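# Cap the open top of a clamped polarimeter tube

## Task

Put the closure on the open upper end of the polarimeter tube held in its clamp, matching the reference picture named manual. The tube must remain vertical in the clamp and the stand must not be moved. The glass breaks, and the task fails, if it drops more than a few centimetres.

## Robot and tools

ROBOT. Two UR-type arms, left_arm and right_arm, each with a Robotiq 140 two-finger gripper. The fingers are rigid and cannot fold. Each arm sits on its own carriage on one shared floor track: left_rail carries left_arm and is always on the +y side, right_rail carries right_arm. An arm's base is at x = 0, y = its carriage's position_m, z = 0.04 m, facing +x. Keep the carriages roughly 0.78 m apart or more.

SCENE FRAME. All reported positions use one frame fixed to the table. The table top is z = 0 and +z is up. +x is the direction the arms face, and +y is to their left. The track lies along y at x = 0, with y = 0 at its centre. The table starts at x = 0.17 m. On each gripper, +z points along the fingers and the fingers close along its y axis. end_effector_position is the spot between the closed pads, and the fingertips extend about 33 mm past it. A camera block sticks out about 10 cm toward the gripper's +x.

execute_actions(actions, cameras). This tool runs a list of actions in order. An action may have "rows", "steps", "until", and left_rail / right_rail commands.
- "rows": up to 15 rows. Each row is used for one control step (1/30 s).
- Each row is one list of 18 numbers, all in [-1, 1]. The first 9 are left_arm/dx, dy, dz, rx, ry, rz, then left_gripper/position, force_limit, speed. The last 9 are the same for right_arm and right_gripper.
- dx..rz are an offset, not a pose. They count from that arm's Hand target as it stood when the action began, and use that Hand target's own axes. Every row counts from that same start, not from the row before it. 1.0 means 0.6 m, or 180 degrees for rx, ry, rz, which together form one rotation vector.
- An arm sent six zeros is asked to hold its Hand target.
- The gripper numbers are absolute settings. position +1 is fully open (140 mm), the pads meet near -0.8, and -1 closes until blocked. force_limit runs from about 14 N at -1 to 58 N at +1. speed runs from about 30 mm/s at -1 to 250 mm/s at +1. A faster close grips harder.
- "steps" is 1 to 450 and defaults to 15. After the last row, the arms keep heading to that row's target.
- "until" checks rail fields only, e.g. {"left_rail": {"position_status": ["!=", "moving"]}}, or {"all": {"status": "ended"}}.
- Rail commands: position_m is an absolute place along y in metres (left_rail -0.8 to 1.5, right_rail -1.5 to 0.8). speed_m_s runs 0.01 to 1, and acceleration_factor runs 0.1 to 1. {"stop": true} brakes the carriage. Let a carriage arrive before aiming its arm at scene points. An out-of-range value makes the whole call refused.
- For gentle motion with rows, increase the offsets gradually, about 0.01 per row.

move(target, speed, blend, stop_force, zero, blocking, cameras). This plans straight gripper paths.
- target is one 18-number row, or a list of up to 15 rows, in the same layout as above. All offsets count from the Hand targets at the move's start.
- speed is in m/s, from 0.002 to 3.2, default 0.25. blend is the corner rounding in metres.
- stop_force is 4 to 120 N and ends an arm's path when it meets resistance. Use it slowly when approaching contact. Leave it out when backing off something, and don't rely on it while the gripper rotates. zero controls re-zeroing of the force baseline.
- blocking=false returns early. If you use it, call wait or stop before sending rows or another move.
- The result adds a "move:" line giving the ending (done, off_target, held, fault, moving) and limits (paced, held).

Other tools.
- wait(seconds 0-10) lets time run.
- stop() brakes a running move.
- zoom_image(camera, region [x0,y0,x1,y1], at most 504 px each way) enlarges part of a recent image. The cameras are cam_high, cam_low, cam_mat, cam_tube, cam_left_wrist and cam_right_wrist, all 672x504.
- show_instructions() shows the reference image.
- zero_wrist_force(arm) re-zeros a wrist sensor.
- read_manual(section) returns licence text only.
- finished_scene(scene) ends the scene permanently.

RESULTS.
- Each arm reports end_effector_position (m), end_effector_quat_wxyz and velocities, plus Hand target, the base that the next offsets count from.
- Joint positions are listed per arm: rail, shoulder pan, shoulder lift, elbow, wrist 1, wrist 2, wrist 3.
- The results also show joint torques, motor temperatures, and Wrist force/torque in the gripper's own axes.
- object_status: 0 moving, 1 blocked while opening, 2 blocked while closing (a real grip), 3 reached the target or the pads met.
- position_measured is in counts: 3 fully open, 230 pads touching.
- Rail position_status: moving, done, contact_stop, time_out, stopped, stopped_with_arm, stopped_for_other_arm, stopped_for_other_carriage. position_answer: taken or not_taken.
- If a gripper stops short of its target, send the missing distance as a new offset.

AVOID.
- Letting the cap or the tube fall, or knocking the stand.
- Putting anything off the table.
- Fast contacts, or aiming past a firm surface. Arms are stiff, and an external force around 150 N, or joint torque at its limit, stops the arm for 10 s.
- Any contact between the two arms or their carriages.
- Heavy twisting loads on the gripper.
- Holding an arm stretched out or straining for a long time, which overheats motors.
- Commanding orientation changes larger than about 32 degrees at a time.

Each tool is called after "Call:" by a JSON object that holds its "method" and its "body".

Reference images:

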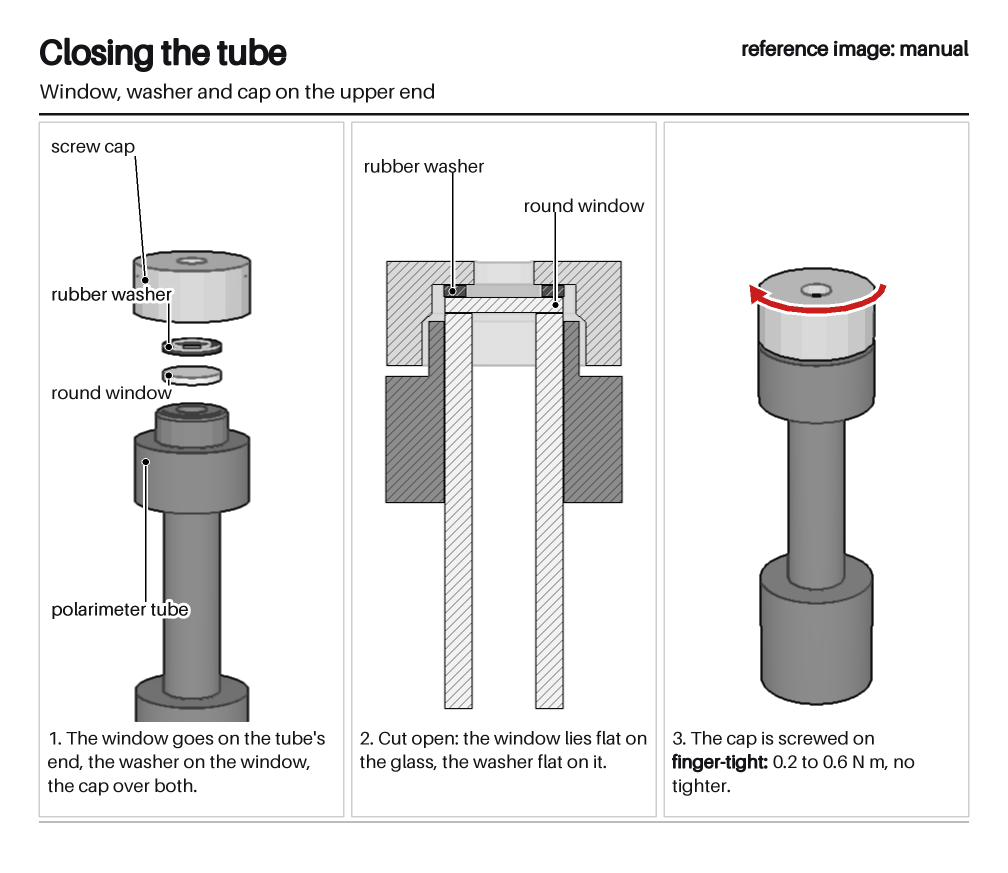

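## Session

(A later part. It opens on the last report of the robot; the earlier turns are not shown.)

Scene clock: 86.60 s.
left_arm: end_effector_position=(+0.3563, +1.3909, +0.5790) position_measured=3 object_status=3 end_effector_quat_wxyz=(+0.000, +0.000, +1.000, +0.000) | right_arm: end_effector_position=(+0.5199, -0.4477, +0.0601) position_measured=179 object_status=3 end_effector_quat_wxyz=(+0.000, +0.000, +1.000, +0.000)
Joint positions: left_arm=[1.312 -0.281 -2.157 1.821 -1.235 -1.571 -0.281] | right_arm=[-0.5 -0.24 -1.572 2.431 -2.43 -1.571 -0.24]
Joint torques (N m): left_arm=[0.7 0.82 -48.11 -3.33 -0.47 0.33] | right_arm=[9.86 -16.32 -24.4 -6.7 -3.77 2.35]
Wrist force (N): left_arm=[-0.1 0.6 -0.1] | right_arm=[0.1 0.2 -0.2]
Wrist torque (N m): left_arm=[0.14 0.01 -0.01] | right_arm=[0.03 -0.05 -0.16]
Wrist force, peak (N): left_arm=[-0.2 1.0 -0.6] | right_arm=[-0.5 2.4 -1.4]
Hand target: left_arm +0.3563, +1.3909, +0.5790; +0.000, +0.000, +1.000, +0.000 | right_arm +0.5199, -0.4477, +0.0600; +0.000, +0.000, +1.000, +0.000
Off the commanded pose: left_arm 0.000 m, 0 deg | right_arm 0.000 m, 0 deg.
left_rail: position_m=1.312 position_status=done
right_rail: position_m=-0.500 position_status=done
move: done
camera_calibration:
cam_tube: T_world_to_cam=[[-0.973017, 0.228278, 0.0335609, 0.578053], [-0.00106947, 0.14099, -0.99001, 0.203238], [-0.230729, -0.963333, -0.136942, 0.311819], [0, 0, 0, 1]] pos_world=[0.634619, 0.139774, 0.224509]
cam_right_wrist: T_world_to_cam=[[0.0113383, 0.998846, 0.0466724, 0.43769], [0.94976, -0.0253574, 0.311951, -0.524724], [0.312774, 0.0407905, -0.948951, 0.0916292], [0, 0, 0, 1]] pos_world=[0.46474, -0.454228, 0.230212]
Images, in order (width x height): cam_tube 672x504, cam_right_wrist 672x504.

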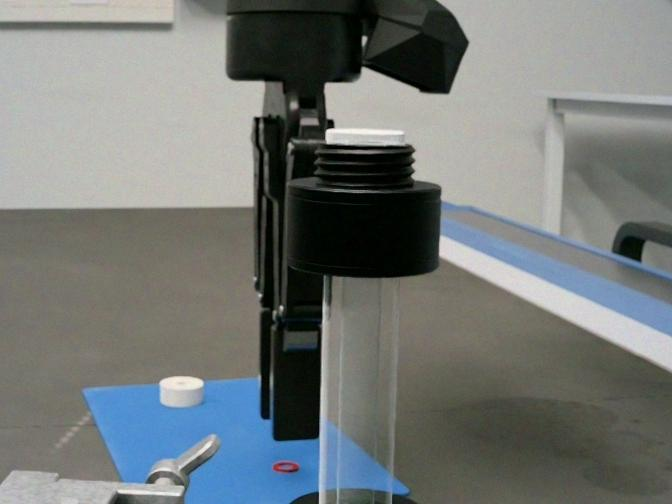

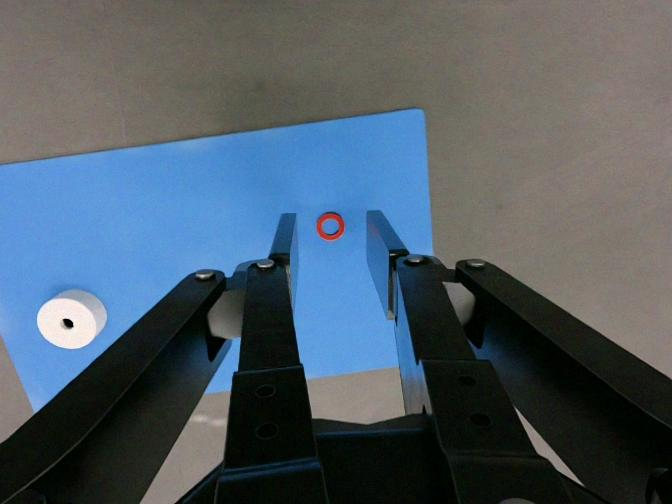

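Call:
{"method": "move", "body": {"target": [0,0,0,0,0,0,1,1,1, -0.0005,0.0003,0.0325,0,0,0,-0.57,-0.5,-1], "speed": 0.05}}

Call:
{"method": "move", "body": {"target": [0,0,0,0,0,0,1,1,1, 0,0,0.012,0,0,0,-0.57,-0.5,-1], "speed": 0.003, "stop_force": 4}}

Call:
{"method": "execute_actions", "body": {"actions": [{"rows":[[0,0,0,0,0,0,1,1,1, 0,0,0,0,0,0,-1,-0.5,-1]],"steps":40}], "cameras": ["cam_right_wrist"]}}

Call:
{"method": "zoom_image", "body": {"camera": "cam_right_wrist", "region": [300, 200, 370, 270]}}

Scene clock: 96.73 s.
left_arm: end_effector_position=(+0.3563, +1.3909, +0.5790) position_measured=3 object_status=3 end_effector_quat_wxyz=(+0.000, +0.000, +1.000, +0.000) | right_arm: end_effector_position=(+0.5202, -0.4475, +0.0406) position_measured=201 object_status=3 end_effector_quat_wxyz=(+0.000, +0.000, +1.000, +0.000)
Joint positions: left_arm=[1.312 -0.281 -2.157 1.821 -1.235 -1.571 -0.281] | right_arm=[-0.5 -0.239 -1.533 2.445 -2.482 -1.571 -0.239]
Joint torques (N m): left_arm=[0.43 0.76 -48.11 -3.33 -0.27 0.08] | right_arm=[10.63 -19.45 -23.04 -7.25 -2.89 2.24]
Wrist force (N): left_arm=[-0.1 0.3 0.2] | right_arm=[0.1 0.2 -0.1]
Wrist torque (N m): left_arm=[0.06 0.03 0.00] | right_arm=[0.04 -0.07 -0.25]
Wrist force, peak (N): left_arm=[-0.3 0.8 0.4] | right_arm=[0.1 0.0 -1.0]
Hand target: left_arm +0.3563, +1.3909, +0.5790; +0.000, +0.000, +1.000, +0.000 | right_arm +0.5202, -0.4475, +0.0405; +0.000, +0.000, +1.000, +0.000
Off the commanded pose: left_arm 0.000 m, 0 deg | right_arm 0.000 m, 0 deg.
left_rail: position_m=1.312 position_status=done
right_rail: position_m=-0.500 position_status=done
move: done

Scene clock: 99.23 s.
left_arm: end_effector_position=(+0.3563, +1.3909, +0.5790) position_measured=3 object_status=3 end_effector_quat_wxyz=(+0.000, +0.000, +1.000, +0.000) | right_arm: end_effector_position=(+0.5202, -0.4475, +0.0363) position_measured=201 object_status=3 end_effector_quat_wxyz=(+0.000, +0.000, +1.000, +0.000)
Joint positions: left_arm=[1.312 -0.281 -2.157 1.821 -1.235 -1.571 -0.281] | right_arm=[-0.5 -0.239 -1.524 2.448 -2.494 -1.571 -0.239]
Joint torques (N m): left_arm=[1 1.58 -49.01 -3.21 -0.24 0.59] | right_arm=[7.3 -43.46 -36.03 -1.91 -3.03 2.49]
Wrist force (N): left_arm=[-0.1 0.4 0.3] | right_arm=[0.4 0.3 -6.0]
Wrist torque (N m): left_arm=[0.08 0.03 -0.01] | right_arm=[0.11 -0.04 -0.26]
Wrist force, peak (N): left_arm=[-0.4 0.7 0.7] | right_arm=[4.6 0.7 -11.8]
Hand target: left_arm +0.3563, +1.3909, +0.5790; +0.000, +0.000, +1.000, +0.000 | right_arm +0.5202, -0.4475, +0.0363; +0.000, +0.000, +1.000, +0.000 (not the last commanded pose)
Off the commanded pose: left_arm 0.000 m, 0 deg | right_arm 0.003 m, 0 deg.
left_rail: position_m=1.312 position_status=done
right_rail: position_m=-0.500 position_status=done
move: contact (right_arm)

Scene clock: 100.77 s.
left_arm: end_effector_position=(+0.3563, +1.3909, +0.5790) position_measured=3 object_status=3 end_effector_quat_wxyz=(+0.000, +0.000, +1.000, +0.000) | right_arm: end_effector_position=(+0.5202, -0.4475, +0.0363) position_measured=210 object_status=2 end_effector_quat_wxyz=(+0.000, +0.000, +1.000, +0.000)
Joint positions: left_arm=[1.312 -0.281 -2.157 1.821 -1.235 -1.571 -0.281] | right_arm=[-0.5 -0.239 -1.524 2.448 -2.494 -1.571 -0.239]
Joint torques (N m): left_arm=[1.34 1.04 -48.85 -3.43 -0.34 0.46] | right_arm=[4.89 -29.75 -39.68 -2.07 -3 2.38]
Wrist force (N): left_arm=[0.0 0.5 0.2] | right_arm=[1.6 -0.2 -12.6]
Wrist torque (N m): left_arm=[0.12 0.00 0.00] | right_arm=[0.05 -0.02 -0.26]
Wrist force, peak (N): left_arm=[-0.2 0.9 0.4] | right_arm=[1.8 -0.2 -13.1]
Hand target: left_arm +0.3563, +1.3909, +0.5790; +0.000, +0.000, +1.000, +0.000 | right_arm +0.5202, -0.4475, +0.0363; +0.000, +0.000, +1.000, +0.000
Off the commanded pose: left_arm 0.000 m, 0 deg | right_arm 0.000 m, 0 deg.
left_rail: position_m=1.312 position_status=done
right_rail: position_m=-0.500 position_status=done
camera_calibration:
cam_right_wrist: T_world_to_cam=[[0.0112453, 0.998848, 0.0466413, 0.438648], [0.949761, -0.0252595, 0.311956, -0.517536], [0.312775, 0.0407901, -0.948951, 0.0689419], [0, 0, 0, 1]] pos_world=[0.46504, -0.454028, 0.206412]
Images, in order (width x height): cam_right_wrist 672x504.

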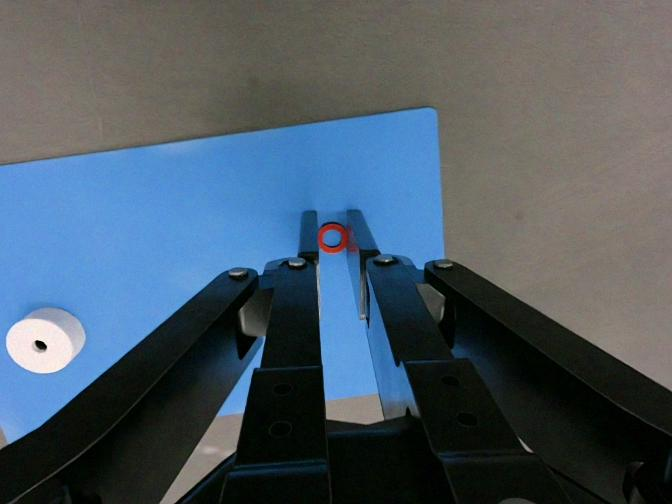

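Scaled by 7.200 from the camera's 672x504 image, which has a finer 960x720 frame.

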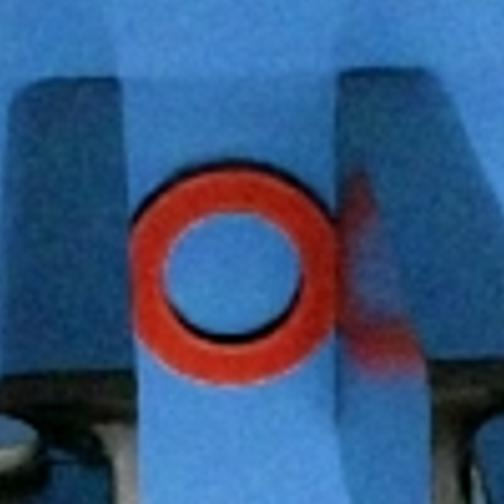

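Call:
{"method": "move", "body": {"target": [0,0,0,0,0,0,1,1,1, 0,0,-0.04,0,0,0,-1,-0.5,-1], "speed": 0.04, "cameras": ["cam_right_wrist"]}}

Call:
{"method": "zoom_image", "body": {"camera": "cam_right_wrist", "region": [300, 200, 370, 270]}}

Scene clock: 104.33 s.
left_arm: end_effector_position=(+0.3563, +1.3909, +0.5790) position_measured=3 object_status=3 end_effector_quat_wxyz=(+0.000, +0.000, +1.000, +0.000) | right_arm: end_effector_position=(+0.5202, -0.4475, +0.0602) position_measured=210 object_status=2 end_effector_quat_wxyz=(+0.000, +0.000, +1.000, +0.000)
Joint positions: left_arm=[1.312 -0.281 -2.157 1.821 -1.235 -1.571 -0.281] | right_arm=[-0.5 -0.239 -1.571 2.43 -2.43 -1.571 -0.239]
Joint torques (N m): left_arm=[0.32 2.38 -48.76 -3.23 -0.05 0.35] | right_arm=[6.57 -42.33 -46.64 -2.44 -2.89 0.74]
Wrist force (N): left_arm=[-0.2 0.1 -0.1] | right_arm=[0.4 0.3 -0.4]
Wrist torque (N m): left_arm=[0.03 0.04 0.00] | right_arm=[0.05 -0.12 -0.26]
Wrist force, peak (N): left_arm=[-0.1 1.0 0.4] | right_arm=[1.8 -0.2 -12.7]
Hand target: left_arm +0.3563, +1.3909, +0.5790; +0.000, +0.000, +1.000, +0.000 | right_arm +0.5202, -0.4475, +0.0603; +0.000, +0.000, +1.000, +0.000
Off the commanded pose: left_arm 0.000 m, 0 deg | right_arm 0.000 m, 0 deg.
left_rail: position_m=1.312 position_status=done
right_rail: position_m=-0.500 position_status=done
move: done
camera_calibration:
cam_right_wrist: T_world_to_cam=[[0.01134, 0.998846, 0.0466729, 0.437481], [0.94976, -0.0253592, 0.311951, -0.525036], [0.312774, 0.0407905, -0.948951, 0.0916221], [0, 0, 0, 1]] pos_world=[0.46504, -0.454028, 0.230312]
Images, in order (width x height): cam_right_wrist 672x504.

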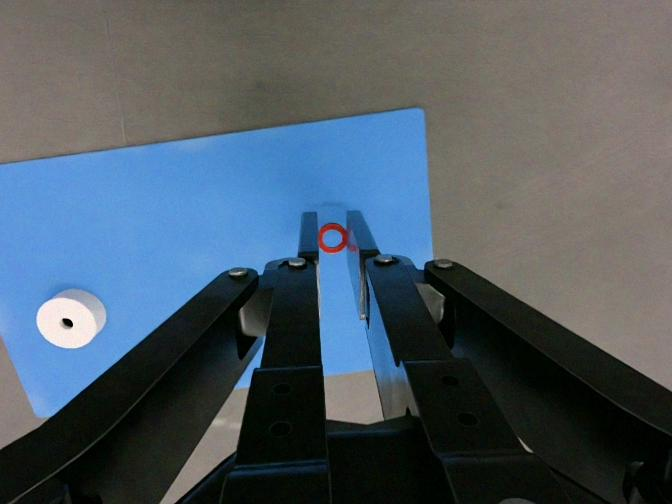

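Scaled by 7.200 from the camera's 672x504 image, which has a finer 960x720 frame.

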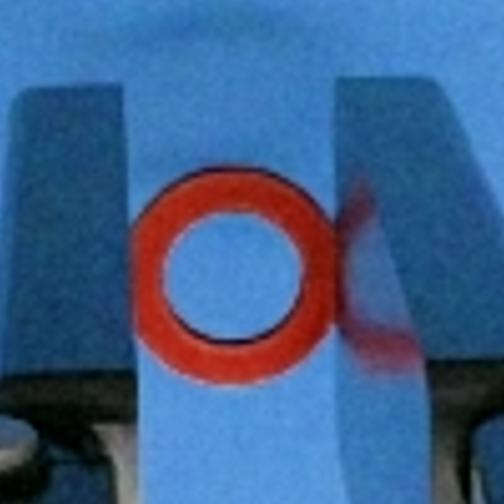

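Call:
{"method": "move", "body": {"target": [[0,0,0,0,0,0,1,1,1, 0,0,-0.38,0,0,0,-1,-0.5,-1],[0,0,0,0,0,0,1,1,1, -0.1005,0.641,-0.38,0,0,0,-1,-0.5,-1],[0,0,0,0,0,0,1,1,1, -0.1005,0.641,-0.317,0,0,0,-1,-0.5,-1]], "speed": [0.2,0.35,0.08], "blend": [0.05,0.015,0], "cameras": ["cam_tube","cam_right_wrist"]}}

Call:
{"method": "zoom_image", "body": {"camera": "cam_right_wrist", "region": [300, 200, 370, 270]}}

Scene clock: 113.87 s.
left_arm: end_effector_position=(+0.3563, +1.3909, +0.5790) position_measured=3 object_status=3 end_effector_quat_wxyz=(+0.000, +0.000, +1.000, +0.000) | right_arm: end_effector_position=(+0.5805, -0.0629, +0.2507) position_measured=210 object_status=2 end_effector_quat_wxyz=(+0.000, +0.000, +1.000, +0.000)
Joint positions: left_arm=[1.312 -0.281 -2.157 1.821 -1.235 -1.571 -0.281] | right_arm=[-0.5 0.403 -1.463 1.893 -2.002 -1.571 0.403]
Joint torques (N m): left_arm=[0.12 0.97 -48.59 -3.2 -0.3 0.29] | right_arm=[8.14 -34.92 -37.53 -7.47 -3.79 1.99]
Wrist force (N): left_arm=[-0.3 0.2 0.4] | right_arm=[0.5 -0.4 0.0]
Wrist torque (N m): left_arm=[0.03 0.08 0.01] | right_arm=[-0.06 -0.17 -0.30]
Wrist force, peak (N): left_arm=[-0.2 1.0 0.3] | right_arm=[0.2 2.3 -1.4]
Hand target: left_arm +0.3563, +1.3909, +0.5790; +0.000, +0.000, +1.000, +0.000 | right_arm +0.5805, -0.0629, +0.2505; +0.000, +0.000, +1.000, +0.000
Off the commanded pose: left_arm 0.000 m, 0 deg | right_arm 0.000 m, 0 deg.
left_rail: position_m=1.312 position_status=done
right_rail: position_m=-0.500 position_status=done
move: done
camera_calibration:
cam_tube: T_world_to_cam=[[-0.973017, 0.228278, 0.0335609, 0.578053], [-0.00106947, 0.14099, -0.99001, 0.203238], [-0.230729, -0.963333, -0.136942, 0.311819], [0, 0, 0, 1]] pos_world=[0.634619, 0.139774, 0.224509]
cam_right_wrist: T_world_to_cam=[[0.0112436, 0.998848, 0.0466408, 0.0438139], [0.949761, -0.0252577, 0.311956, -0.631975], [0.312775, 0.04079, -0.948951, 0.237849], [0, 0, 0, 1]] pos_world=[0.52534, -0.0694275, 0.420812]
Images, in order (width x height): cam_tube 672x504, cam_right_wrist 672x504.

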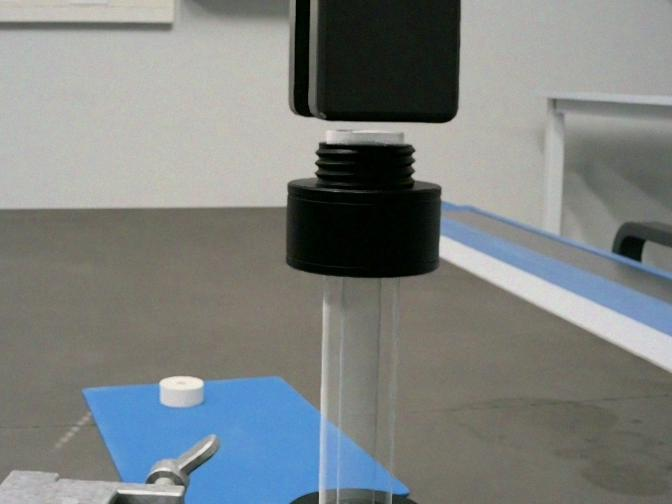

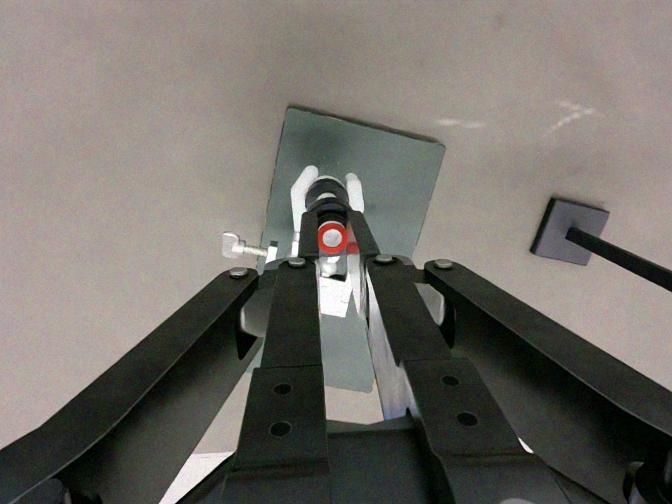

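Scaled by 7.200 from the camera's 672x504 image, which has a finer 960x720 frame.

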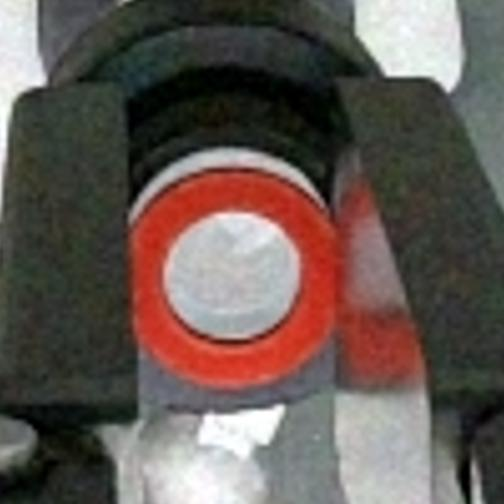

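Call:
{"method": "move", "body": {"target": [0,0,0,0,0,0,1,1,1, 0,0,0.009,0,0,0,-1,-0.5,-1], "speed": 0.003, "stop_force": 4}}

Call:
{"method": "execute_actions", "body": {"actions": [{"rows":[[0,0,0,0,0,0,1,1,1, 0,0,0,0,0,0,-0.4,-0.5,-1]],"steps":40}], "cameras": ["cam_right_wrist"]}}

Call:
{"method": "zoom_image", "body": {"camera": "cam_right_wrist", "region": [300, 200, 370, 270]}}

Scene clock: 120.27 s.
left_arm: end_effector_position=(+0.3563, +1.3909, +0.5790) position_measured=3 object_status=3 end_effector_quat_wxyz=(+0.000, +0.000, +1.000, +0.000) | right_arm: end_effector_position=(+0.5805, -0.0629, +0.2481) position_measured=210 object_status=2 end_effector_quat_wxyz=(+0.000, +0.000, +1.000, +0.000)
Joint positions: left_arm=[1.312 -0.281 -2.157 1.821 -1.235 -1.571 -0.281] | right_arm=[-0.5 0.403 -1.461 1.896 -2.006 -1.571 0.403]
Joint torques (N m): left_arm=[1.1 1.78 -49.02 -3.01 -0.36 0.62] | right_arm=[8.17 -58.54 -56.31 -2.13 -3.02 2.14]
Wrist force (N): left_arm=[-0.1 0.3 -0.3] | right_arm=[0.4 -0.2 -5.5]
Wrist torque (N m): left_arm=[0.06 0.02 -0.01] | right_arm=[-0.04 0.00 -0.31]
Wrist force, peak (N): left_arm=[-0.3 0.9 0.4] | right_arm=[1.0 0.0 -5.9]
Hand target: left_arm +0.3563, +1.3909, +0.5790; +0.000, +0.000, +1.000, +0.000 | right_arm +0.5805, -0.0629, +0.2482; +0.000, +0.000, +1.000, +0.000 (not the last commanded pose)
Off the commanded pose: left_arm 0.000 m, 0 deg | right_arm 0.003 m, 0 deg.
left_rail: position_m=1.312 position_status=done
right_rail: position_m=-0.500 position_status=done
move: contact (right_arm)

Scene clock: 121.80 s.
left_arm: end_effector_position=(+0.3563, +1.3909, +0.5790) position_measured=3 object_status=3 end_effector_quat_wxyz=(+0.000, +0.000, +1.000, +0.000) | right_arm: end_effector_position=(+0.5805, -0.0629, +0.2482) position_measured=179 object_status=3 end_effector_quat_wxyz=(+0.000, +0.000, +1.000, +0.000)
Joint positions: left_arm=[1.312 -0.281 -2.157 1.821 -1.235 -1.571 -0.281] | right_arm=[-0.5 0.403 -1.461 1.896 -2.006 -1.571 0.403]
Joint torques (N m): left_arm=[-0.48 2.17 -49.11 -3.19 -0.14 0.41] | right_arm=[8.46 -62.86 -58.63 -6.11 -3.69 2.43]
Wrist force (N): left_arm=[0.0 0.1 0.2] | right_arm=[-0.1 -0.2 -0.5]
Wrist torque (N m): left_arm=[0.01 0.02 0.00] | right_arm=[-0.01 -0.03 -0.31]
Wrist force, peak (N): left_arm=[-0.3 0.8 0.5] | right_arm=[1.1 -0.3 -5.6]
Hand target: left_arm +0.3563, +1.3909, +0.5790; +0.000, +0.000, +1.000, +0.000 | right_arm +0.5805, -0.0629, +0.2482; +0.000, +0.000, +1.000, +0.000
Off the commanded pose: left_arm 0.000 m, 0 deg | right_arm 0.000 m, 0 deg.
left_rail: position_m=1.312 position_status=done
right_rail: position_m=-0.500 position_status=done
camera_calibration:
cam_right_wrist: T_world_to_cam=[[0.0112453, 0.998848, 0.0466413, 0.0439293], [0.949761, -0.0252595, 0.311956, -0.631196], [0.312775, 0.0407901, -0.948951, 0.235476], [0, 0, 0, 1]] pos_world=[0.52534, -0.0694275, 0.418312]
Images, in order (width x height): cam_right_wrist 672x504.

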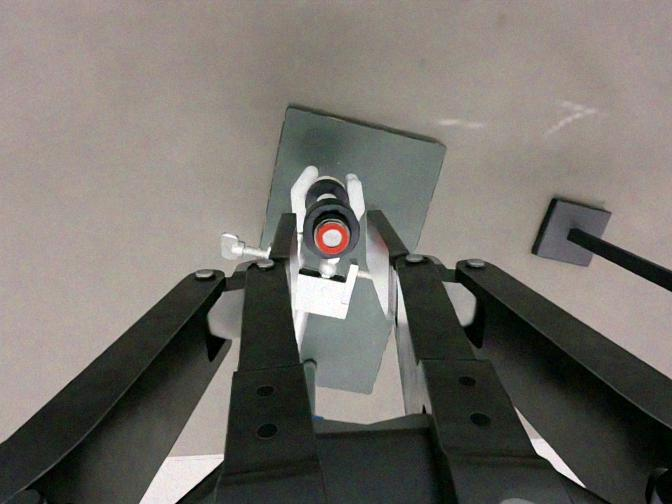

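Scaled by 7.200 from the camera's 672x504 image, which has a finer 960x720 frame.

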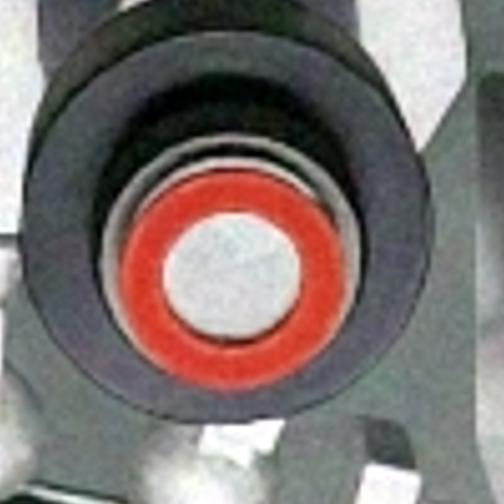

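Call:
{"method": "move", "body": {"target": [[0,0,0,0,0,0,1,1,1, 0,0,-0.08,0,0,0,-0.08,0,-0.5],[0,0,0,0,0,0,1,1,1, 0.0067,-0.3,-0.1,0,0,-0.5,-0.08,0,-0.5],[0,0,0,0,0,0,1,1,1, 0.0134,-0.6,-0.1,0,0,-1.0,-0.08,0,-0.5],[0,0,0,0,0,0,1,1,1, 0.0202,-0.8785,0.3137,0,0,0.5,-0.08,0,-0.5]], "speed": [0.1,0.45,0.45,0.4], "blend": [0.01,0.03,0.03,0], "cameras": ["cam_tube","cam_right_wrist"]}}

Call:
{"method": "zoom_image", "body": {"camera": "cam_right_wrist", "region": [230, 160, 430, 310]}}

Call:
{"method": "zoom_image", "body": {"camera": "cam_tube", "region": [280, 70, 460, 205]}}

Scene clock: 144.77 s.
left_arm: end_effector_position=(+0.3563, +1.3909, +0.5790) position_measured=3 object_status=3 end_effector_quat_wxyz=(+0.000, +0.000, +1.000, +0.000) | right_arm: end_effector_position=(+0.5684, -0.5900, +0.0600) position_measured=139 object_status=3 end_effector_quat_wxyz=(+0.000, +0.707, +0.707, +0.000)
Joint positions: left_arm=[1.312 -0.281 -2.157 1.821 -1.235 -1.571 -0.281] | right_arm=[-0.5 -0.464 -1.485 2.338 -2.424 -1.571 -5.177]
Joint torques (N m): left_arm=[0.39 1.99 -49.72 -2.74 -0.34 0.46] | right_arm=[-9.02 -22.8 -25.14 -7.34 3.48 -1.6]
Wrist force (N): left_arm=[-0.6 0.3 -0.3] | right_arm=[-0.2 -0.2 -0.3]
Wrist torque (N m): left_arm=[0.08 0.15 0.01] | right_arm=[-0.05 0.00 0.05]
Wrist force, peak (N): left_arm=[-0.6 0.9 -0.2] | right_arm=[0.2 -0.1 -1.9]
Hand target: left_arm +0.3563, +1.3909, +0.5790; +0.000, +0.000, +1.000, +0.000 | right_arm +0.5684, -0.5900, +0.0600; +0.000, +0.707, +0.707, +0.000
Off the commanded pose: left_arm 0.000 m, 0 deg | right_arm 0.000 m, 0 deg.
left_rail: position_m=1.312 position_status=done
right_rail: position_m=-0.500 position_status=done
move: done
camera_calibration:
cam_tube: T_world_to_cam=[[-0.973017, 0.228278, 0.0335609, 0.578053], [-0.00106947, 0.14099, -0.99001, 0.203238], [-0.230729, -0.963333, -0.136942, 0.311819], [0, 0, 0, 1]] pos_world=[0.634619, 0.139774, 0.224509]
cam_right_wrist: T_world_to_cam=[[0.998841, -0.0115327, 0.046736, -0.578142], [-0.0255579, -0.949787, 0.311851, -0.565384], [0.0407928, -0.312684, -0.948981, 0.028215], [0, 0, 0, 1]] pos_world=[0.561871, -0.53484, 0.230111]
Images, in order (width x height): cam_tube 672x504, cam_right_wrist 672x504.

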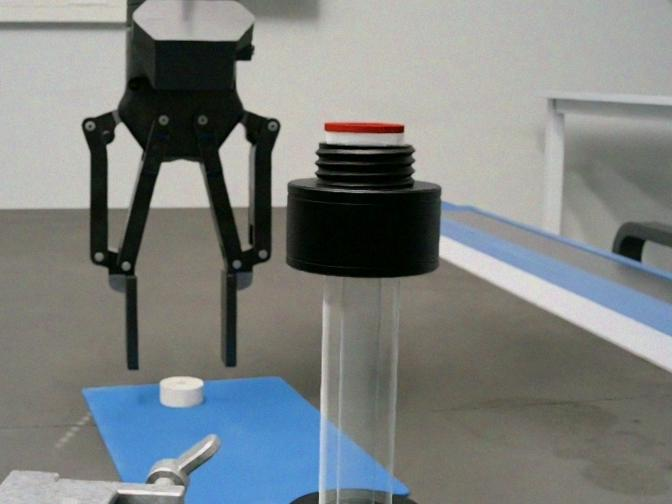

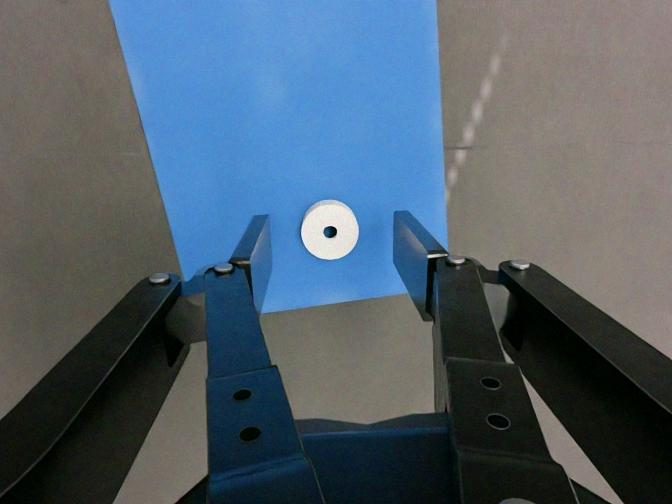

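Scaled by 2.520 from the camera's 672x504 image, which has a finer 960x720 frame.

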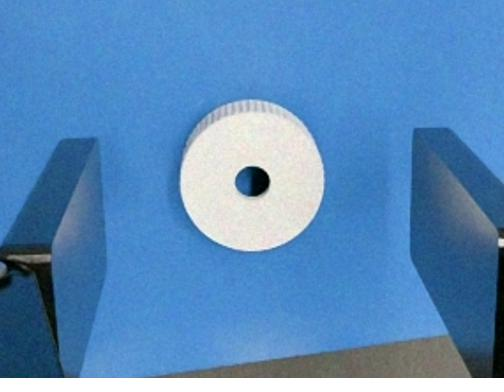

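Scaled by 2.800 from the camera's 672x504 image, which has a finer 960x720 frame.

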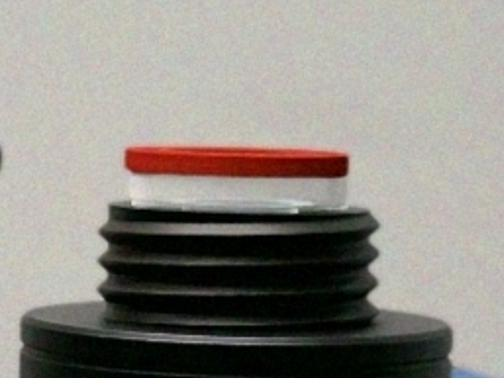

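Call:
{"method": "move", "body": {"target": [0,0,0,0,0,0,1,1,1, -0.0014,-0.0003,0.0342,0,0,0,-0.08,0,-0.5], "speed": 0.06}}

Call:
{"method": "execute_actions", "body": {"actions": [{"rows":[[0,0,0,0,0,0,1,1,1, 0,0,0,0,0,0,-1,0,-1]],"steps":65}], "cameras": ["cam_right_wrist"]}}

Call:
{"method": "zoom_image", "body": {"camera": "cam_right_wrist", "region": [230, 160, 430, 310]}}

Scene clock: 151.10 s.
left_arm: end_effector_position=(+0.3563, +1.3909, +0.5790) position_measured=3 object_status=3 end_effector_quat_wxyz=(+0.000, +0.000, +1.000, +0.000) | right_arm: end_effector_position=(+0.5682, -0.5909, +0.0396) position_measured=139 object_status=3 end_effector_quat_wxyz=(+0.000, +0.707, +0.707, +0.000) end_effector_velocity=(+0.001, +0.000, -0.001) end_effector_angular_velocity=(-0.001, -0.002, +0.000)
Joint positions: left_arm=[1.312 -0.281 -2.157 1.821 -1.235 -1.571 -0.281] | right_arm=[-0.5 -0.466 -1.449 2.352 -2.474 -1.571 -5.178]
Joint velocities: left_arm=[within noise] | right_arm=[0 0 0.002 0.001 -0.005 0 0]
Joint torques (N m): left_arm=[0.97 1.88 -49.55 -2.96 -0.15 0.7] | right_arm=[-10.68 -23.63 -23.65 -6.86 3.38 -1.44]
Wrist force (N): left_arm=[-0.1 0.2 0.5] | right_arm=[-0.1 -0.5 -0.1]
Wrist torque (N m): left_arm=[0.03 0.02 0.00] | right_arm=[-0.09 -0.01 0.04]
Wrist force, peak (N): left_arm=[-0.5 0.7 0.6] | right_arm=[-0.2 -0.4 -1.0]
Hand target: left_arm +0.3563, +1.3909, +0.5790; +0.000, +0.000, +1.000, +0.000 | right_arm +0.5682, -0.5909, +0.0395; +0.000, +0.707, +0.707, +0.000
Off the commanded pose: left_arm 0.000 m, 0 deg | right_arm 0.000 m, 0 deg.
left_rail: position_m=1.312 position_status=done
right_rail: position_m=-0.500 position_status=done
move: done

Scene clock: 153.47 s.
left_arm: end_effector_position=(+0.3563, +1.3909, +0.5790) position_measured=3 object_status=3 end_effector_quat_wxyz=(+0.000, +0.000, +1.000, +0.000) | right_arm: end_effector_position=(+0.5682, -0.5909, +0.0395) position_measured=188 object_status=2 end_effector_quat_wxyz=(+0.000, +0.707, +0.707, +0.000)
Joint positions: left_arm=[1.312 -0.281 -2.157 1.821 -1.235 -1.571 -0.281] | right_arm=[-0.5 -0.466 -1.449 2.352 -2.474 -1.571 -5.178]
Joint torques (N m): left_arm=[-0.66 1.55 -49.89 -2.76 -0.18 0.63] | right_arm=[-11.11 -26.86 -23.46 -5.19 3.5 -1.77]
Wrist force (N): left_arm=[-0.3 0.5 -0.1] | right_arm=[0.8 -3.6 -13.7]
Wrist torque (N m): left_arm=[0.11 0.06 0.00] | right_arm=[0.19 -0.02 0.09]
Wrist force, peak (N): left_arm=[-0.7 1.0 0.2] | right_arm=[0.9 -4.2 -13.7]
Hand target: left_arm +0.3563, +1.3909, +0.5790; +0.000, +0.000, +1.000, +0.000 | right_arm +0.5682, -0.5909, +0.0395; +0.000, +0.707, +0.707, +0.000
Off the commanded pose: left_arm 0.000 m, 0 deg | right_arm 0.000 m, 0 deg.
left_rail: position_m=1.312 position_status=done
right_rail: position_m=-0.500 position_status=done
camera_calibration:
cam_right_wrist: T_world_to_cam=[[0.998838, -0.0112799, 0.0468621, -0.576886], [-0.0253573, -0.949791, 0.311856, -0.559967], [0.0409915, -0.312682, -0.948973, 0.0083758], [0, 0, 0, 1]] pos_world=[0.561672, -0.53574, 0.209611]
Images, in order (width x height): cam_right_wrist 672x504.

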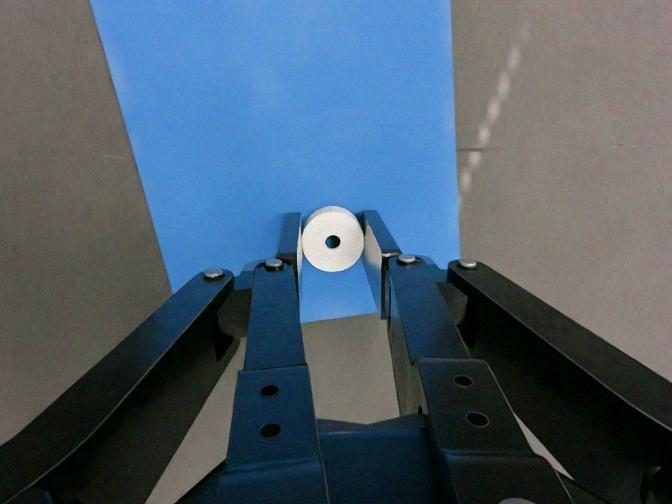

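Scaled by 2.520 from the camera's 672x504 image, which has a finer 960x720 frame.

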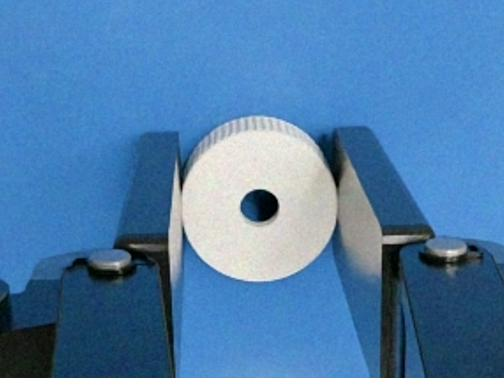

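Call:
{"method": "move", "body": {"target": [[0,0,0,0,0,0,1,1,1, 0,0,-0.4342,0,0,0,-1,0,-1],[0,0,0,0,0,0,1,1,1, 0.8798,0.021,-0.4342,0,0,-0.5,-1,0,-1],[0,0,0,0,0,0,1,1,1, 0.8798,0.021,-0.3683,0,0,-0.5,-1,0,-1]], "speed": [0.2,0.4,0.08], "blend": [0.04,0.015,0], "cameras": ["cam_tube","cam_right_wrist"]}}

Call:
{"method": "zoom_image", "body": {"camera": "cam_tube", "region": [260, 0, 480, 205]}}

Scene clock: 165.50 s.
left_arm: end_effector_position=(+0.3563, +1.3909, +0.5790) position_measured=3 object_status=3 end_effector_quat_wxyz=(+0.000, +0.000, +1.000, +0.000) | right_arm: end_effector_position=(+0.5808, -0.0630, +0.2606) position_measured=188 object_status=2 end_effector_quat_wxyz=(+0.000, +0.000, +1.000, +0.000)
Joint positions: left_arm=[1.312 -0.281 -2.157 1.821 -1.235 -1.571 -0.281] | right_arm=[-0.5 0.403 -1.469 1.882 -1.983 -1.571 -5.88]
Joint torques (N m): left_arm=[-0.46 1.13 -49.54 -3.08 -0.23 0.35] | right_arm=[7.4 -39.57 -38.44 -6.89 -3.71 -1.8]
Wrist force (N): left_arm=[-0.3 0.6 0.2] | right_arm=[0.3 -0.4 0.0]
Wrist torque (N m): left_arm=[0.13 0.06 0.00] | right_arm=[-0.03 -0.12 0.00]
Wrist force, peak (N): left_arm=[-0.2 1.0 0.6] | right_arm=[0.7 -4.3 -13.8]
Hand target: left_arm +0.3563, +1.3909, +0.5790; +0.000, +0.000, +1.000, +0.000 | right_arm +0.5808, -0.0630, +0.2604; +0.000, +0.000, +1.000, +0.000
Off the commanded pose: left_arm 0.000 m, 0 deg | right_arm 0.000 m, 0 deg.
left_rail: position_m=1.312 position_status=done
right_rail: position_m=-0.500 position_status=done
move: done
camera_calibration:
cam_tube: T_world_to_cam=[[-0.973017, 0.228278, 0.0335609, 0.578053], [-0.00106947, 0.14099, -0.99001, 0.203238], [-0.230729, -0.963333, -0.136942, 0.311819], [0, 0, 0, 1]] pos_world=[0.634619, 0.139774, 0.224509]
cam_right_wrist: T_world_to_cam=[[0.01134, 0.998846, 0.0466729, 0.0433844], [0.94976, -0.0253592, 0.311951, -0.635356], [0.312774, 0.0407905, -0.948951, 0.247154], [0, 0, 0, 1]] pos_world=[0.52564, -0.069528, 0.430712]
Images, in order (width x height): cam_tube 672x504, cam_right_wrist 672x504.

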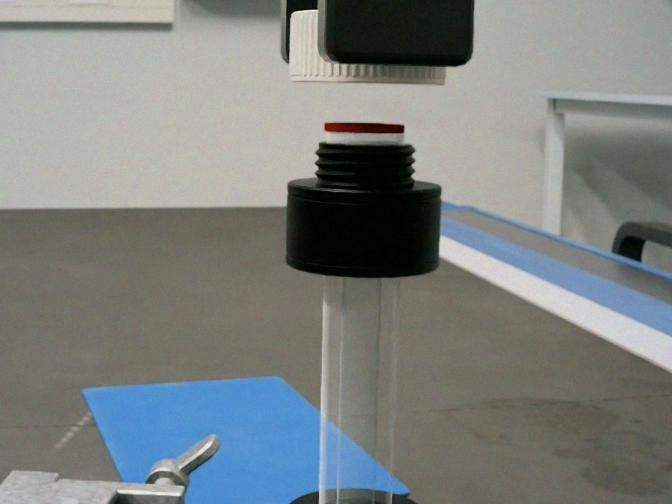

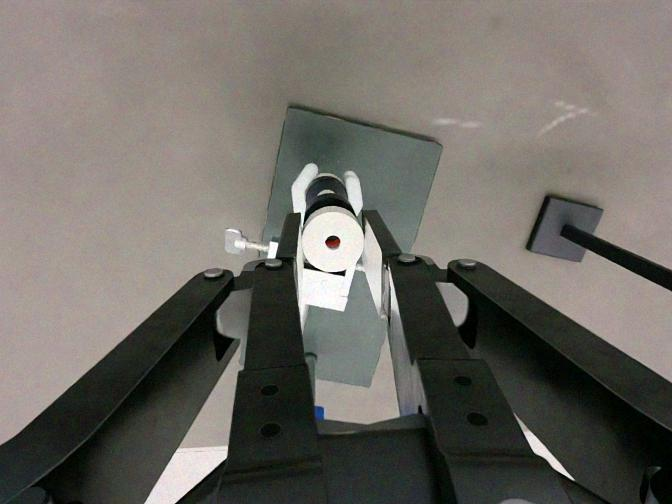

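Scaled by 2.291 from the camera's 672x504 image, which has a finer 960x720 frame.

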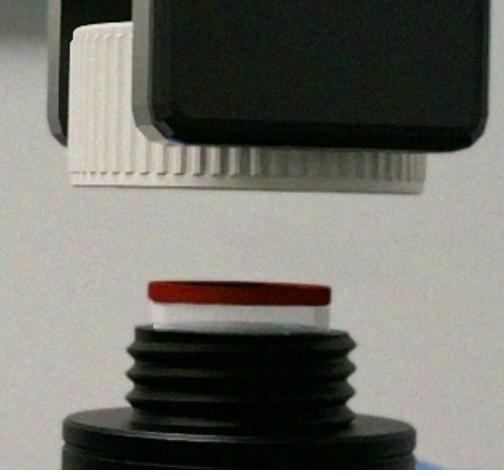

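Call:
{"method": "move", "body": {"target": [0,0,0,0,0,0,1,1,1, -0.0002,0,0.0178,0,0,0,-1,0,-1], "speed": 0.04}}

Call:
{"method": "move", "body": {"target": [0,0,0,0,0,0,1,1,1, 0,0,0.012,0,0,0,-1,0,-1], "speed": 0.003, "stop_force": 4}}

Call:
{"method": "move", "body": {"target": [0,0,0,0,0,0,1,1,1, 0,0,0,0,0,0.5,-1,0,-1], "speed": 0.4, "cameras": ["cam_tube"]}}

Call:
{"method": "zoom_image", "body": {"camera": "cam_tube", "region": [260, 50, 480, 205]}}

Scene clock: 172.20 s.
left_arm: end_effector_position=(+0.3563, +1.3909, +0.5790) position_measured=3 object_status=3 end_effector_quat_wxyz=(+0.000, +0.000, +1.000, +0.000) | right_arm: end_effector_position=(+0.5809, -0.0630, +0.2500) position_measured=188 object_status=2 end_effector_quat_wxyz=(+0.000, +0.000, +1.000, +0.000)
Joint positions: left_arm=[1.312 -0.281 -2.157 1.821 -1.235 -1.571 -0.281] | right_arm=[-0.5 0.403 -1.462 1.893 -2.003 -1.571 -5.88]
Joint torques (N m): left_arm=[1.3 1.91 -49.6 -3.22 -0.47 0.54] | right_arm=[-5.72 -34.14 -37.12 -6.82 -2.87 -1.65]
Wrist force (N): left_arm=[-0.4 0.4 0.4] | right_arm=[0.1 -0.3 -0.2]
Wrist torque (N m): left_arm=[0.09 0.09 0.00] | right_arm=[-0.03 -0.07 0.00]
Wrist force, peak (N): left_arm=[-0.3 1.0 0.5] | right_arm=[0.6 -0.6 -0.4]
Hand target: left_arm +0.3563, +1.3909, +0.5790; +0.000, +0.000, +1.000, +0.000 | right_arm +0.5809, -0.0630, +0.2498; +0.000, +0.000, +1.000, +0.000
Off the commanded pose: left_arm 0.000 m, 0 deg | right_arm 0.000 m, 0 deg.
left_rail: position_m=1.312 position_status=done
right_rail: position_m=-0.500 position_status=done
move: done

Scene clock: 173.97 s.
left_arm: end_effector_position=(+0.3563, +1.3909, +0.5790) position_measured=3 object_status=3 end_effector_quat_wxyz=(+0.000, +0.000, +1.000, +0.000) | right_arm: end_effector_position=(+0.5809, -0.0630, +0.2474) position_measured=188 object_status=2 end_effector_quat_wxyz=(+0.000, +0.000, +1.000, +0.000)
Joint positions: left_arm=[1.312 -0.281 -2.157 1.821 -1.235 -1.571 -0.281] | right_arm=[-0.5 0.403 -1.46 1.896 -2.007 -1.571 -5.88]
Joint torques (N m): left_arm=[0.18 -0.09 -50.54 -3.06 -0.35 0.61] | right_arm=[-7.76 -57.65 -54.98 -1.72 -2.9 -1.54]
Wrist force (N): left_arm=[-0.1 0.5 0.0] | right_arm=[0.5 1.3 -6.1]
Wrist torque (N m): left_arm=[0.11 0.02 0.00] | right_arm=[-0.08 -0.08 -0.02]
Wrist force, peak (N): left_arm=[-0.3 1.0 0.3] | right_arm=[0.5 1.3 -6.1]
Hand target: left_arm +0.3563, +1.3909, +0.5790; +0.000, +0.000, +1.000, +0.000 | right_arm +0.5809, -0.0630, +0.2474; +0.000, +0.000, +1.000, +0.000 (not the last commanded pose)
Off the commanded pose: left_arm 0.000 m, 0 deg | right_arm 0.005 m, 0 deg.
left_rail: position_m=1.312 position_status=done
right_rail: position_m=-0.500 position_status=done
move: contact (right_arm)

Scene clock: 176.77 s.
left_arm: end_effector_position=(+0.3563, +1.3909, +0.5790) position_measured=3 object_status=3 end_effector_quat_wxyz=(+0.000, +0.000, +1.000, +0.000) | right_arm: end_effector_position=(+0.5809, -0.0630, +0.2475) position_measured=188 object_status=2 end_effector_quat_wxyz=(+0.000, +0.707, +0.707, +0.000)
Joint positions: left_arm=[1.312 -0.281 -2.157 1.821 -1.235 -1.571 -0.281] | right_arm=[-0.5 0.403 -1.46 1.896 -2.007 -1.571 -4.31]
Joint torques (N m): left_arm=[-0.97 1.79 -49.54 -2.97 -0.35 0.71] | right_arm=[7.19 -35.47 -56.97 -2.69 -4.14 2.26]
Wrist force (N): left_arm=[-0.2 0.5 0.4] | right_arm=[1.9 -1.4 -4.9]
Wrist torque (N m): left_arm=[0.12 0.06 -0.01] | right_arm=[0.12 0.01 -0.31]
Wrist force, peak (N): left_arm=[-0.5 1.1 0.4] | right_arm=[0.8 1.5 -6.1]
Hand target: left_arm +0.3563, +1.3909, +0.5790; +0.000, +0.000, +1.000, +0.000 | right_arm +0.5809, -0.0630, +0.2474; +0.000, +0.707, +0.707, +0.000
Off the commanded pose: left_arm 0.000 m, 0 deg | right_arm 0.000 m, 0 deg.
left_rail: position_m=1.312 position_status=done
right_rail: position_m=-0.500 position_status=done
move: done
camera_calibration:
cam_tube: T_world_to_cam=[[-0.973017, 0.228278, 0.0335609, 0.578053], [-0.00106947, 0.14099, -0.99001, 0.203238], [-0.230729, -0.963333, -0.136942, 0.311819], [0, 0, 0, 1]] pos_world=[0.634619, 0.139774, 0.224509]
Images, in order (width x height): cam_tube 672x504.

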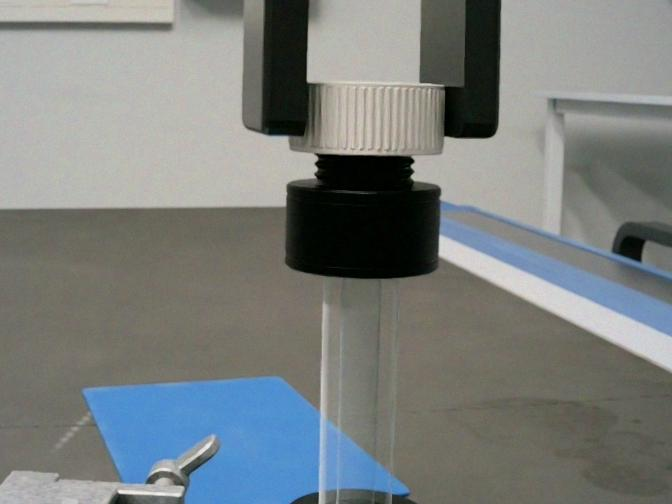

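Scaled by 2.291 from the camera's 672x504 image, which has a finer 960x720 frame.

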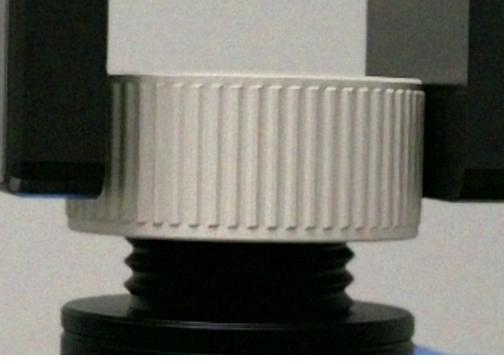

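Call:
{"method": "move", "body": {"target": [[0,0,0,0,0,0,1,1,1, 0.0001,0,0.0008,0,0,0.5,-1,0,-1],[0,0,0,0,0,0,1,1,1, 0.0001,0,0.0016,0,0,1.0,-1,0,-1]], "speed": 0.4, "blend": [0.0003,0], "cameras": ["cam_tube"]}}

Call:
{"method": "zoom_image", "body": {"camera": "cam_tube", "region": [260, 50, 480, 205]}}

Scene clock: 189.57 s.
left_arm: end_effector_position=(+0.3563, +1.3909, +0.5790) position_measured=3 object_status=3 end_effector_quat_wxyz=(+0.000, +0.000, +1.000, +0.000) | right_arm: end_effector_position=(+0.5809, -0.0629, +0.2465) position_measured=188 object_status=2 end_effector_quat_wxyz=(+0.000, +0.707, -0.707, +0.000)
Joint positions: left_arm=[1.312 -0.281 -2.157 1.821 -1.235 -1.571 -0.281] | right_arm=[-0.5 0.403 -1.459 1.897 -2.009 -1.571 -1.168]
Joint torques (N m): left_arm=[1.88 2.3 -49.69 -3.03 -0.3 0.53] | right_arm=[10.52 -30.6 -50.03 0.17 -3.2 2.67]
Wrist force (N): left_arm=[-0.1 0.5 0.1] | right_arm=[-0.6 -3.4 -10.2]
Wrist torque (N m): left_arm=[0.12 0.03 0.00] | right_arm=[0.12 -0.19 -0.34]
Wrist force, peak (N): left_arm=[-0.4 1.1 0.4] | right_arm=[-1.4 -4.3 -12.6]
Hand target: left_arm +0.3563, +1.3909, +0.5790; +0.000, +0.000, +1.000, +0.000 | right_arm +0.5809, -0.0629, +0.2465; +0.000, +0.707, -0.707, +0.000
Off the commanded pose: left_arm 0.000 m, 0 deg | right_arm 0.000 m, 0 deg.
left_rail: position_m=1.312 position_status=done
right_rail: position_m=-0.500 position_status=done
move: done
camera_calibration:
cam_tube: T_world_to_cam=[[-0.973017, 0.228278, 0.0335609, 0.578053], [-0.00106947, 0.14099, -0.99001, 0.203238], [-0.230729, -0.963333, -0.136942, 0.311819], [0, 0, 0, 1]] pos_world=[0.634619, 0.139774, 0.224509]
Images, in order (width x height): cam_tube 672x504.

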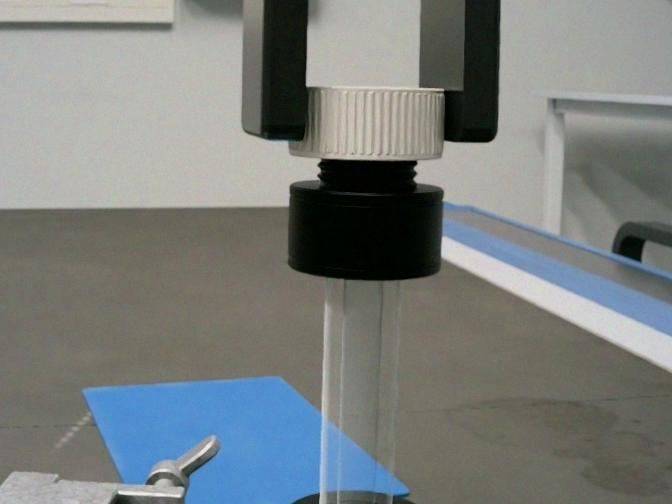

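Scaled by 2.291 from the camera's 672x504 image, which has a finer 960x720 frame.

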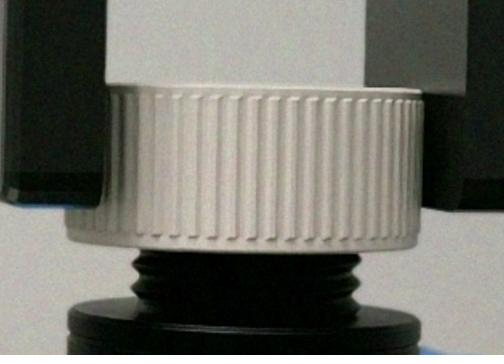

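Call:
{"method": "move", "body": {"target": [0,0,0,0,0,0,1,1,1, -0.0001,-0.0006,0.0006,0,0,0.5,-1,0,-1], "speed": 0.4, "cameras": ["cam_tube"]}}

Call:
{"method": "zoom_image", "body": {"camera": "cam_tube", "region": [260, 50, 480, 205]}}

Scene clock: 199.90 s.
left_arm: end_effector_position=(+0.3563, +1.3909, +0.5790) position_measured=3 object_status=3 end_effector_quat_wxyz=(+0.000, +0.000, +1.000, +0.000) | right_arm: end_effector_position=(+0.5813, -0.0629, +0.2461) position_measured=188 object_status=2 end_effector_quat_wxyz=(+0.000, +0.000, +1.000, +0.000)
Joint positions: left_arm=[1.312 -0.281 -2.157 1.821 -1.235 -1.571 -0.281] | right_arm=[-0.5 0.403 -1.458 1.897 -2.01 -1.571 0.403]
Joint torques (N m): left_arm=[-0.17 1.14 -51.05 -3.18 -0.25 0.52] | right_arm=[8.37 -27.99 -52.81 -2 -3.26 2.27]
Wrist force (N): left_arm=[-0.1 0.4 0.6] | right_arm=[3.9 -2.2 -14.2]
Wrist torque (N m): left_arm=[0.08 0.04 0.00] | right_arm=[-0.09 -0.02 -0.36]
Wrist force, peak (N): left_arm=[-0.4 1.0 0.5] | right_arm=[3.2 -2.2 -15.5]
Hand target: left_arm +0.3563, +1.3909, +0.5790; +0.000, +0.000, +1.000, +0.000 | right_arm +0.5813, -0.0629, +0.2461; +0.000, +0.000, +1.000, +0.000
Off the commanded pose: left_arm 0.000 m, 0 deg | right_arm 0.000 m, 0 deg.
left_rail: position_m=1.312 position_status=done
right_rail: position_m=-0.500 position_status=done
move: done
camera_calibration:
cam_tube: T_world_to_cam=[[-0.973017, 0.228278, 0.0335609, 0.578053], [-0.00106947, 0.14099, -0.99001, 0.203238], [-0.230729, -0.963333, -0.136942, 0.311819], [0, 0, 0, 1]] pos_world=[0.634619, 0.139774, 0.224509]
Images, in order (width x height): cam_tube 672x504.

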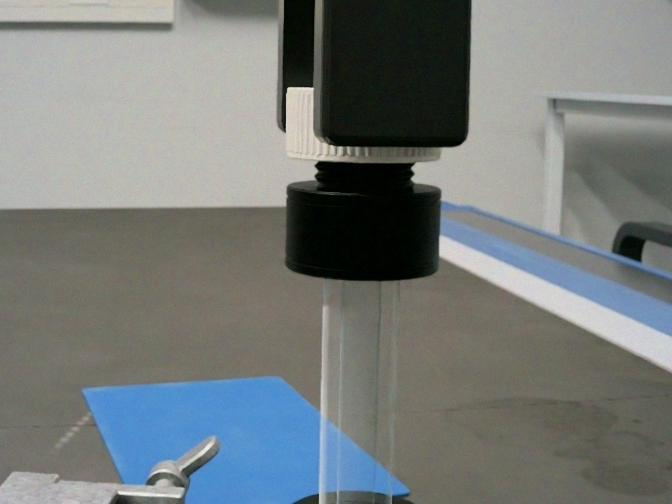

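Scaled by 2.291 from the camera's 672x504 image, which has a finer 960x720 frame.

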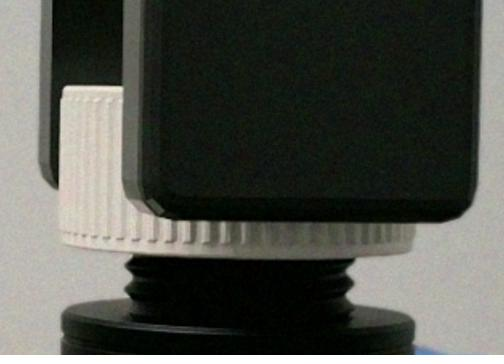

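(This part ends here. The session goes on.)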